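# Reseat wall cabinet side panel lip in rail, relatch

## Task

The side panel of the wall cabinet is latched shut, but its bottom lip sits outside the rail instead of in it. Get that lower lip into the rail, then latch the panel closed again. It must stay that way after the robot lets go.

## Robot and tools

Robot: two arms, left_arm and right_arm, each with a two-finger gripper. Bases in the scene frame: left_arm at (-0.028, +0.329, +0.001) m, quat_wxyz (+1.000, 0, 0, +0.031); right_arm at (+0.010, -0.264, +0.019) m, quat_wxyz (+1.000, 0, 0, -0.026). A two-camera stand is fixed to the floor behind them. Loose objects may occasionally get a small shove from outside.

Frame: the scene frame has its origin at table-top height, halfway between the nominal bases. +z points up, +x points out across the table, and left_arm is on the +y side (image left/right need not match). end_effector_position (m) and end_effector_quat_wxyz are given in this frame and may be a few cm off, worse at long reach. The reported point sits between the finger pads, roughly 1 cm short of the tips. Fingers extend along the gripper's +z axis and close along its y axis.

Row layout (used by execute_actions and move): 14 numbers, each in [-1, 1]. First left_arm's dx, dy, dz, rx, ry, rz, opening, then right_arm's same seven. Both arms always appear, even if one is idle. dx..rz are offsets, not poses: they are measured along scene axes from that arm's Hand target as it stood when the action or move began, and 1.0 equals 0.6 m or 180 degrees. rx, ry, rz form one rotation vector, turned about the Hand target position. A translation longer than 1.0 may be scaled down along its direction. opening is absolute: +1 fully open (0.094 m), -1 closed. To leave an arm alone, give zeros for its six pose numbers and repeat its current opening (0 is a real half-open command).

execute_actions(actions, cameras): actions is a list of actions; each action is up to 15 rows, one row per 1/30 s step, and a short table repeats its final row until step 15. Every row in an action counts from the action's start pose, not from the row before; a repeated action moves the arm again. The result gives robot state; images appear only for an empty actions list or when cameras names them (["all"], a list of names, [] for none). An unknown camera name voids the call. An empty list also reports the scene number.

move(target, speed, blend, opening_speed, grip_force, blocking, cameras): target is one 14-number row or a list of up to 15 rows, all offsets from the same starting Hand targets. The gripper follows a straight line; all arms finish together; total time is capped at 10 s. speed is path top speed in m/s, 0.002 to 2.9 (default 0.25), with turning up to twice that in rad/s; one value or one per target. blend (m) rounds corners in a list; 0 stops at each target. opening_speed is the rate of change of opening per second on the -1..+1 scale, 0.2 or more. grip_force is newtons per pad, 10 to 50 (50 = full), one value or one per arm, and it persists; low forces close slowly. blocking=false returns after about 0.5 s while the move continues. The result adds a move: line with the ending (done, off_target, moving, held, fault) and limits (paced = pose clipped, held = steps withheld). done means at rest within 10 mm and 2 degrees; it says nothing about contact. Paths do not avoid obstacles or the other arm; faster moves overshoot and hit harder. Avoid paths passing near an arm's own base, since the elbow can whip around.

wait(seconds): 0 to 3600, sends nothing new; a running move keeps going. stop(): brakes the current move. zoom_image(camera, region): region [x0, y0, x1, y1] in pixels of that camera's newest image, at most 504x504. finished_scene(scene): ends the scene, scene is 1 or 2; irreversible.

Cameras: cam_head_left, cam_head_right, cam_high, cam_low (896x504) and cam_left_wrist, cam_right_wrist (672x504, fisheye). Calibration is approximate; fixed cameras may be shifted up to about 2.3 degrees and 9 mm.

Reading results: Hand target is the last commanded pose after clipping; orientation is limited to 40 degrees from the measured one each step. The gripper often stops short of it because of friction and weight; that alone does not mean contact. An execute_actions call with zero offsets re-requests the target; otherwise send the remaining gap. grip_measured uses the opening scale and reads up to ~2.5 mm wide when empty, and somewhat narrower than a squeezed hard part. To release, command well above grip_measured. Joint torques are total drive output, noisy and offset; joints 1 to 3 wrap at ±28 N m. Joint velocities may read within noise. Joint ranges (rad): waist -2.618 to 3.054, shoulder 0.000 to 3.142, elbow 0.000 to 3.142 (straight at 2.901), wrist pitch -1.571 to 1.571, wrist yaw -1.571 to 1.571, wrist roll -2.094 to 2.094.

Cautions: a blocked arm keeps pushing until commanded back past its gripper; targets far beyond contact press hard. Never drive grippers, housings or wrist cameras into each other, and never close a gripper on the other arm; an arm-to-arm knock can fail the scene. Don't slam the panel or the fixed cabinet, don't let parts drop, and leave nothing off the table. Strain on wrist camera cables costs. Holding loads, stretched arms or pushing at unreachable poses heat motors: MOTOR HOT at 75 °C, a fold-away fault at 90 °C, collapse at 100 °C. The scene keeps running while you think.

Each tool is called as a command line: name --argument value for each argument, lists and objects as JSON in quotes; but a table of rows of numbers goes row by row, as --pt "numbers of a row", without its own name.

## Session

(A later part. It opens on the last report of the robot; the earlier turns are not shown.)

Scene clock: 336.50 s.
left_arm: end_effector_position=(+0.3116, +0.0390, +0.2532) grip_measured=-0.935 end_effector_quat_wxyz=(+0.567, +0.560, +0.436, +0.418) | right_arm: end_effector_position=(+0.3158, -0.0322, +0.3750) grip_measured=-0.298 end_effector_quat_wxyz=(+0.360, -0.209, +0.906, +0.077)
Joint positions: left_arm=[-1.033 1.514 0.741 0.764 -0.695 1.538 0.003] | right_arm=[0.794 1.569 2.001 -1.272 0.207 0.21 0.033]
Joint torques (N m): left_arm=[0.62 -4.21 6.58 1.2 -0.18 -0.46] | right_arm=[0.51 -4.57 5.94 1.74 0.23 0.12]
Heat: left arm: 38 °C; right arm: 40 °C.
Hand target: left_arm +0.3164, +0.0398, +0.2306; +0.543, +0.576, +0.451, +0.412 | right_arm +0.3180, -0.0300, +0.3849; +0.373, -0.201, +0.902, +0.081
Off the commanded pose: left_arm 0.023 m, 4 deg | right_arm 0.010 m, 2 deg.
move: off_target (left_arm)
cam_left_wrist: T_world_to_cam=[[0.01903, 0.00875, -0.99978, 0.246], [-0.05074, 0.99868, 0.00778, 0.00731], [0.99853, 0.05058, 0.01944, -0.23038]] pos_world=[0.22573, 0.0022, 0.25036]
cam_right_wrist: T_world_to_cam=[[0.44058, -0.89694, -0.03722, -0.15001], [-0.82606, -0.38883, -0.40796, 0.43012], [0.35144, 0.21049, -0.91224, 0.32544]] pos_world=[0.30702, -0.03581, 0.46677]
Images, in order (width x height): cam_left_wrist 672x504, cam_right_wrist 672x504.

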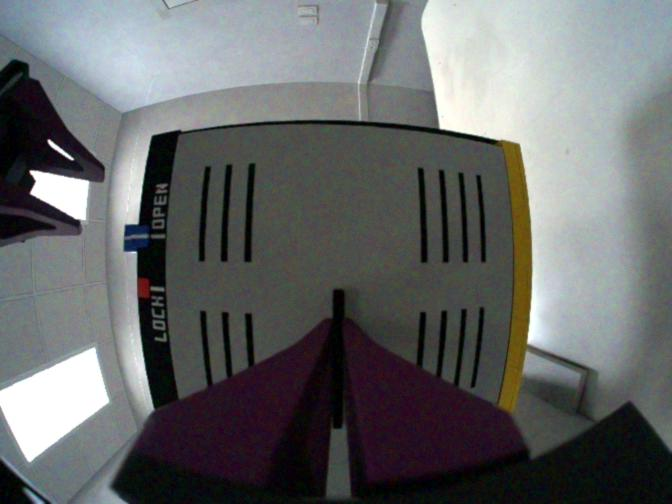

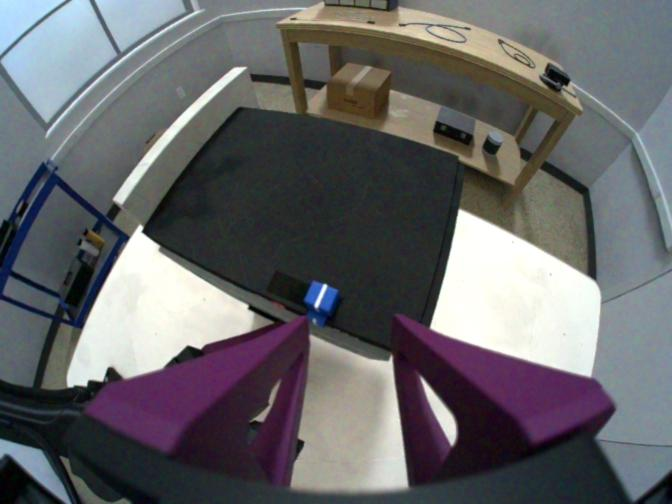

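move --target '[0.025,0,0.005,0,0.03,0,-1,0,0,0,0,0,0,-0.3]' --speed 0.05 --cameras '["cam_right_wrist","cam_left_wrist"]'

zoom_image --camera "cam_right_wrist" --region '[220, 220, 480, 420]'

zoom_image --camera "cam_left_wrist" --region '[120, 100, 560, 440]'

Scene clock: 342.20 s.
left_arm: end_effector_position=(+0.3174, +0.0377, +0.2538) grip_measured=-0.935 end_effector_quat_wxyz=(+0.546, +0.575, +0.458, +0.401) | right_arm: end_effector_position=(+0.3158, -0.0322, +0.3750) grip_measured=-0.298 end_effector_quat_wxyz=(+0.360, -0.209, +0.906, +0.077)
Joint positions: left_arm=[-1.022 1.496 0.817 0.573 -0.692 1.463 0.003] | right_arm=[0.794 1.569 2.001 -1.272 0.207 0.21 0.033]
Joint torques (N m): left_arm=[3.64 -4.12 8.83 0.84 0.36 -0.63] | right_arm=[0.55 -4.6 5.96 1.73 0.24 0.13]
Heat: left arm: 38 °C; right arm: 39 °C.
Hand target: left_arm +0.3314, +0.0398, +0.2335; +0.521, +0.594, +0.477, +0.385 | right_arm +0.3180, -0.0300, +0.3849; +0.373, -0.201, +0.902, +0.081
Off the commanded pose: left_arm 0.025 m, 5 deg | right_arm 0.010 m, 2 deg.
move: off_target (left_arm)
cam_left_wrist: T_world_to_cam=[[-0.05609, 0.0158, -0.9983, 0.26971], [-0.06066, 0.99797, 0.0192, 0.0091], [0.99658, 0.06163, -0.05502, -0.21704]] pos_world=[0.23197, 0.00003, 0.25714]
cam_right_wrist: T_world_to_cam=[[0.44058, -0.89694, -0.03722, -0.15001], [-0.82606, -0.38883, -0.40796, 0.43012], [0.35144, 0.21049, -0.91224, 0.32544]] pos_world=[0.30702, -0.03581, 0.46677]
Images, in order (width x height): cam_left_wrist 672x504, cam_right_wrist 672x504.

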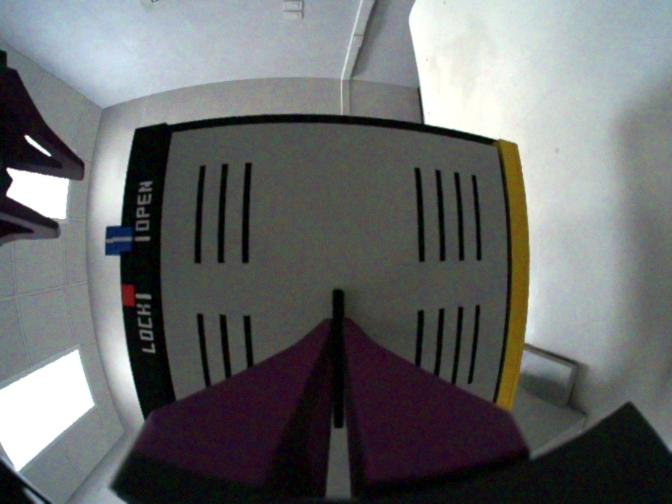

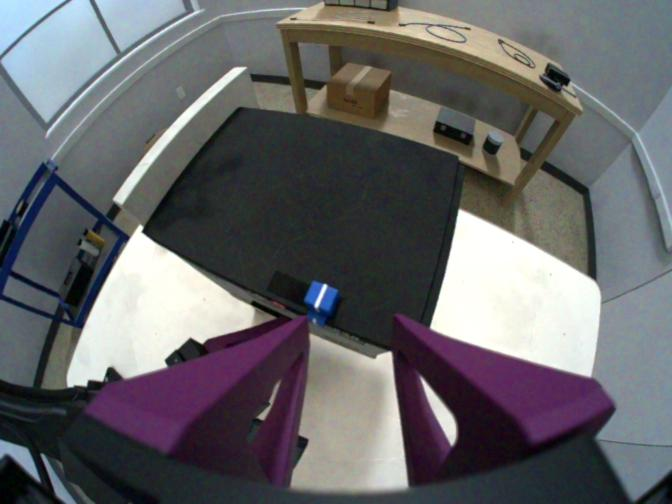

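Scaled by 1.938 from the camera's image (finer frame: 960x720).

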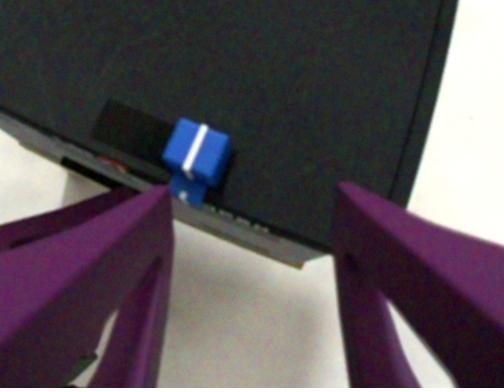

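Scaled by 1.145 from the camera's image (finer frame: 960x720).

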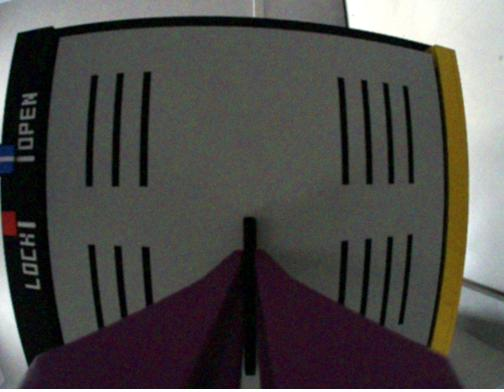

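move --pt "0 0 0 0 0 0 -1 0.027 0.033 0.0 0 0 0 -0.3" --pt "0 0 0 0 0 0 -1 0.027 0.033 -0.06 0 0 0 -0.3" --pt "0 0 0 0 0 0 -1 0.027 0.14 -0.062 0 0 0 -0.3" --speed 0.08 --cameras '["cam_right_wrist","cam_left_wrist"]'

zoom_image --camera "cam_right_wrist" --region '[220, 220, 480, 420]'

Scene clock: 351.00 s.
left_arm: end_effector_position=(+0.3175, +0.0377, +0.2539) grip_measured=-0.935 end_effector_quat_wxyz=(+0.546, +0.575, +0.458, +0.401) | right_arm: end_effector_position=(+0.3362, +0.0274, +0.3439) grip_measured=-0.298 end_effector_quat_wxyz=(+0.369, -0.192, +0.908, +0.045)
Joint positions: left_arm=[-1.022 1.496 0.818 0.572 -0.692 1.463 0.003] | right_arm=[0.926 1.747 2.054 -1.194 0.365 0.327 0.033]
Joint torques (N m): left_arm=[3.64 -4.14 8.94 0.8 0.36 -0.64] | right_arm=[1.98 -4.97 6.09 2.14 -0.28 0.11]
Heat: left arm: 37 °C; right arm: 39 °C.
Hand target: left_arm +0.3315, +0.0398, +0.2336; +0.521, +0.594, +0.476, +0.385 | right_arm +0.3343, +0.0541, +0.3476; +0.373, -0.200, +0.902, +0.081
Off the commanded pose: left_arm 0.025 m, 5 deg | right_arm 0.027 m, 4 deg.
move: off_target (right_arm)
cam_left_wrist: T_world_to_cam=[[-0.05609, 0.0158, -0.9983, 0.26981], [-0.06066, 0.99797, 0.0192, 0.0091], [0.99658, 0.06163, -0.05502, -0.21703]] pos_world=[0.23197, 0.00003, 0.25724]
cam_right_wrist: T_world_to_cam=[[0.38966, -0.92089, 0.01151, -0.10574], [-0.8371, -0.35936, -0.41245, 0.46192], [0.38396, 0.15108, -0.91091, 0.26763]] pos_world=[0.32512, 0.02819, 0.43552]
Images, in order (width x height): cam_left_wrist 672x504, cam_right_wrist 672x504.

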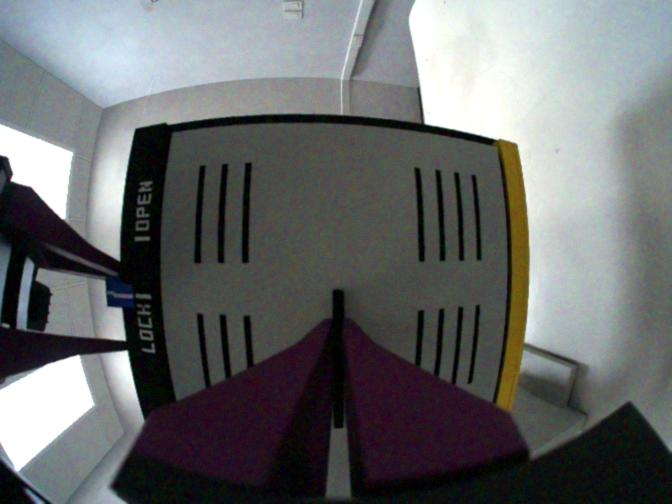

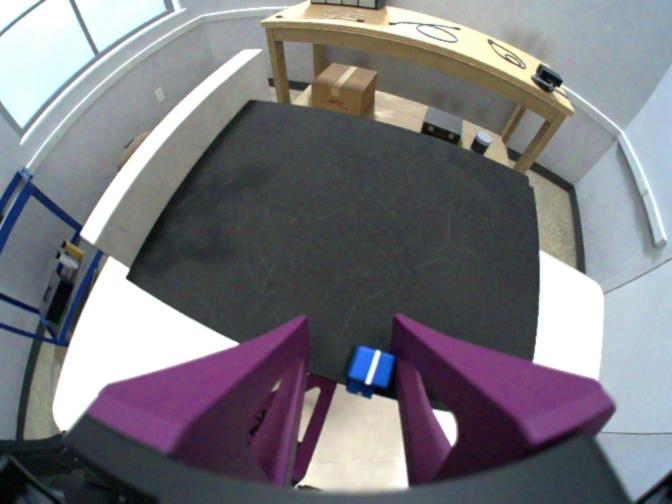

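Scaled by 1.938 from the camera's image (finer frame: 960x720).

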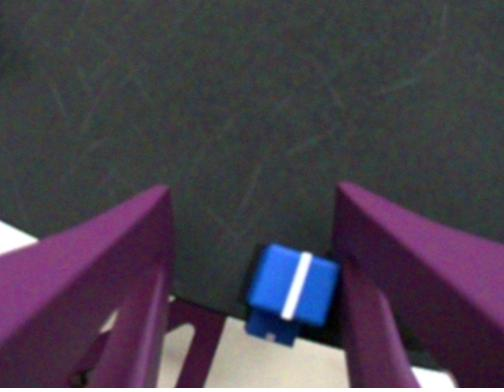

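move --pt "0 0 0 0 0 0 -1 0 0.05 0 0 0 0 -0.3" --pt "0 0 0 0 0 0 -1 0 -0.045 0 0 0 0 -0.3" --pt "0 0 0 0 0 0 -1 -0.02 -0.045 0.09 0 0 0 -0.3" --speed 0.08 --cameras '["cam_right_wrist","cam_left_wrist"]'

zoom_image --camera "cam_right_wrist" --region '[250, 200, 450, 400]'

zoom_image --camera "cam_left_wrist" --region '[90, 110, 290, 410]'

Scene clock: 359.30 s.
left_arm: end_effector_position=(+0.3175, +0.0377, +0.2539) grip_measured=-0.935 end_effector_quat_wxyz=(+0.546, +0.575, +0.458, +0.401) | right_arm: end_effector_position=(+0.3227, +0.0237, +0.3978) grip_measured=-0.298 end_effector_quat_wxyz=(+0.369, -0.204, +0.903, +0.077)
Joint positions: left_arm=[-1.022 1.496 0.818 0.572 -0.692 1.463 0.003] | right_arm=[0.92 1.849 2.45 -1.448 0.303 0.309 0.033]
Joint torques (N m): left_arm=[3.7 -4.15 8.94 0.8 0.36 -0.63] | right_arm=[0.57 -5.96 5.16 1.67 0.18 0.09]
Heat: left arm: 37 °C; right arm: 38 °C.
Hand target: left_arm +0.3315, +0.0398, +0.2336; +0.521, +0.594, +0.476, +0.385 | right_arm +0.3223, +0.0270, +0.4016; +0.373, -0.201, +0.902, +0.081
Off the commanded pose: left_arm 0.025 m, 5 deg | right_arm 0.005 m, 1 deg.
move: done
cam_left_wrist: T_world_to_cam=[[-0.05609, 0.0158, -0.9983, 0.26981], [-0.06066, 0.99797, 0.0192, 0.0091], [0.99658, 0.06163, -0.05502, -0.21703]] pos_world=[0.23197, 0.00003, 0.25724]
cam_right_wrist: T_world_to_cam=[[0.43248, -0.90093, -0.03594, -0.09987], [-0.8223, -0.37776, -0.42558, 0.47245], [0.36984, 0.21361, -0.90421, 0.32291]] pos_world=[0.31227, 0.01952, 0.48945]
Images, in order (width x height): cam_left_wrist 672x504, cam_right_wrist 672x504.

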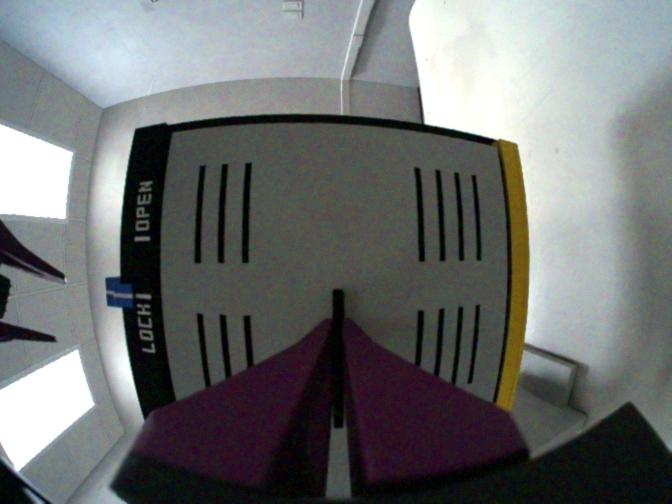

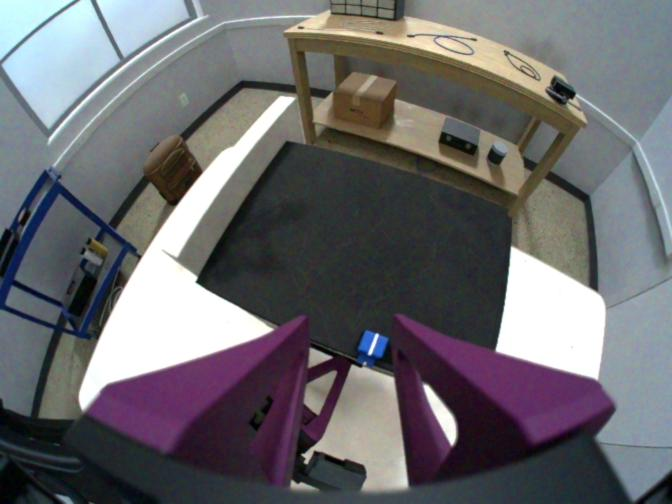

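Scaled by 2.520 from the camera's image (finer frame: 960x720).

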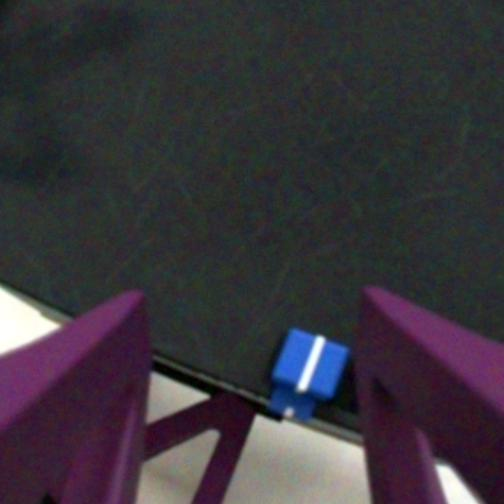

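Scaled by 1.680 from the camera's image (finer frame: 960x720).

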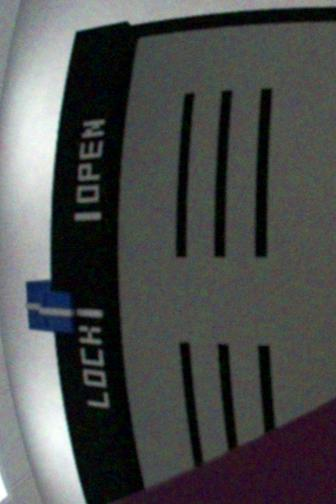

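move --target '[-0.04,0,0.04,0,0,0,-1,-0.05,-0.15,0,0,0,0,-0.3]' --speed 0.08

move --pt "0.012 0 0 0 0 0 -0.3 0 0 0 0 0 0 -0.3" --pt "-0.15 0 0 0 0 0 -0.3 0 0 0 0 0 0 -0.3" --speed 0.1 --cameras '["cam_left_wrist","cam_head_left"]'

zoom_image --camera "cam_left_wrist" --region '[120, 100, 520, 440]'

Scene clock: 364.70 s.
left_arm: end_effector_position=(+0.3133, +0.0379, +0.2552) grip_measured=-0.935 end_effector_quat_wxyz=(+0.528, +0.592, +0.466, +0.393) | right_arm: end_effector_position=(+0.2921, -0.0603, +0.3914) grip_measured=-0.298 end_effector_quat_wxyz=(+0.355, -0.203, +0.910, +0.072)
Joint positions: left_arm=[-1.032 1.466 0.858 0.431 -0.698 1.43 0.003] | right_arm=[0.781 1.507 2.04 -1.387 0.206 0.212 0.033]
Joint torques (N m): left_arm=[-1.14 -8.13 8.01 0.96 -0.27 -0.4] | right_arm=[-0.61 -6.12 2.99 1.95 0.04 -0.08]
Heat: left arm: 37 °C; right arm: 38 °C.
Hand target: left_arm +0.3074, +0.0398, +0.2577; +0.521, +0.594, +0.476, +0.384 | right_arm +0.2923, -0.0629, +0.4016; +0.373, -0.200, +0.902, +0.081
Off the commanded pose: left_arm 0.007 m, 2 deg | right_arm 0.011 m, 3 deg.
move: off_target (right_arm)

Scene clock: 367.10 s.
left_arm: end_effector_position=(+0.2205, +0.0333, +0.2536) grip_measured=-0.302 end_effector_quat_wxyz=(+0.515, +0.603, +0.470, +0.387) | right_arm: end_effector_position=(+0.2921, -0.0601, +0.3914) grip_measured=-0.298 end_effector_quat_wxyz=(+0.355, -0.203, +0.910, +0.073)
Joint positions: left_arm=[-1.337 1.307 0.79 0.204 -0.988 1.289 0.033] | right_arm=[0.781 1.507 2.04 -1.386 0.206 0.211 0.033]
Joint torques (N m): left_arm=[-0.53 -6.93 5.97 1.57 -0.36 -0.14] | right_arm=[-0.62 -6.11 2.99 1.95 0.04 -0.08]
Heat: left arm: 37 °C; right arm: 38 °C.
Hand target: left_arm +0.2174, +0.0398, +0.2577; +0.521, +0.594, +0.477, +0.384 | right_arm +0.2923, -0.0629, +0.4016; +0.373, -0.201, +0.902, +0.081
Off the commanded pose: left_arm 0.008 m, 1 deg | right_arm 0.011 m, 3 deg.
move: done
cam_left_wrist: T_world_to_cam=[[-0.13535, 0.05996, -0.98898, 0.27774], [-0.05525, 0.99616, 0.06796, -0.00587], [0.98926, 0.06384, -0.13151, -0.0992]] pos_world=[0.1354, -0.00447, 0.26203]
Images, in order (width x height): cam_head_left 896x504, cam_left_wrist 672x504.

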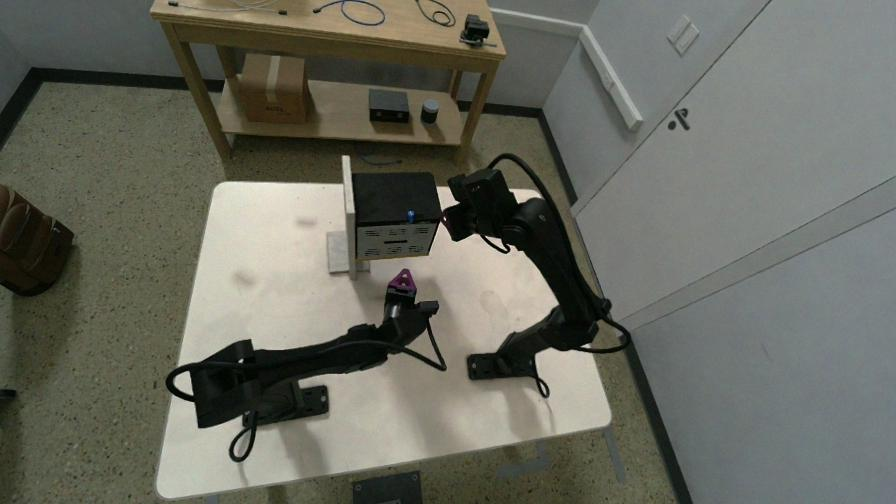

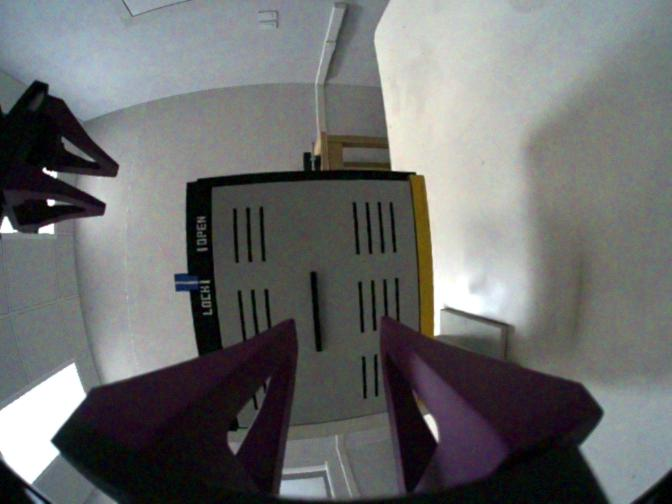

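Scaled by 1.260 from the camera's image (finer frame: 960x720).

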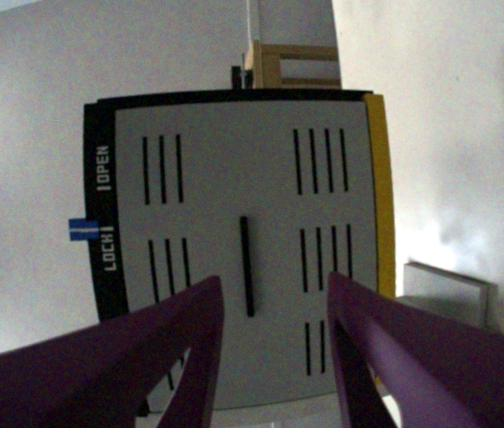

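Panel latched; the yellow rail is in front of the lip.

finished_scene --scene 1

The scene is finished: the task was done.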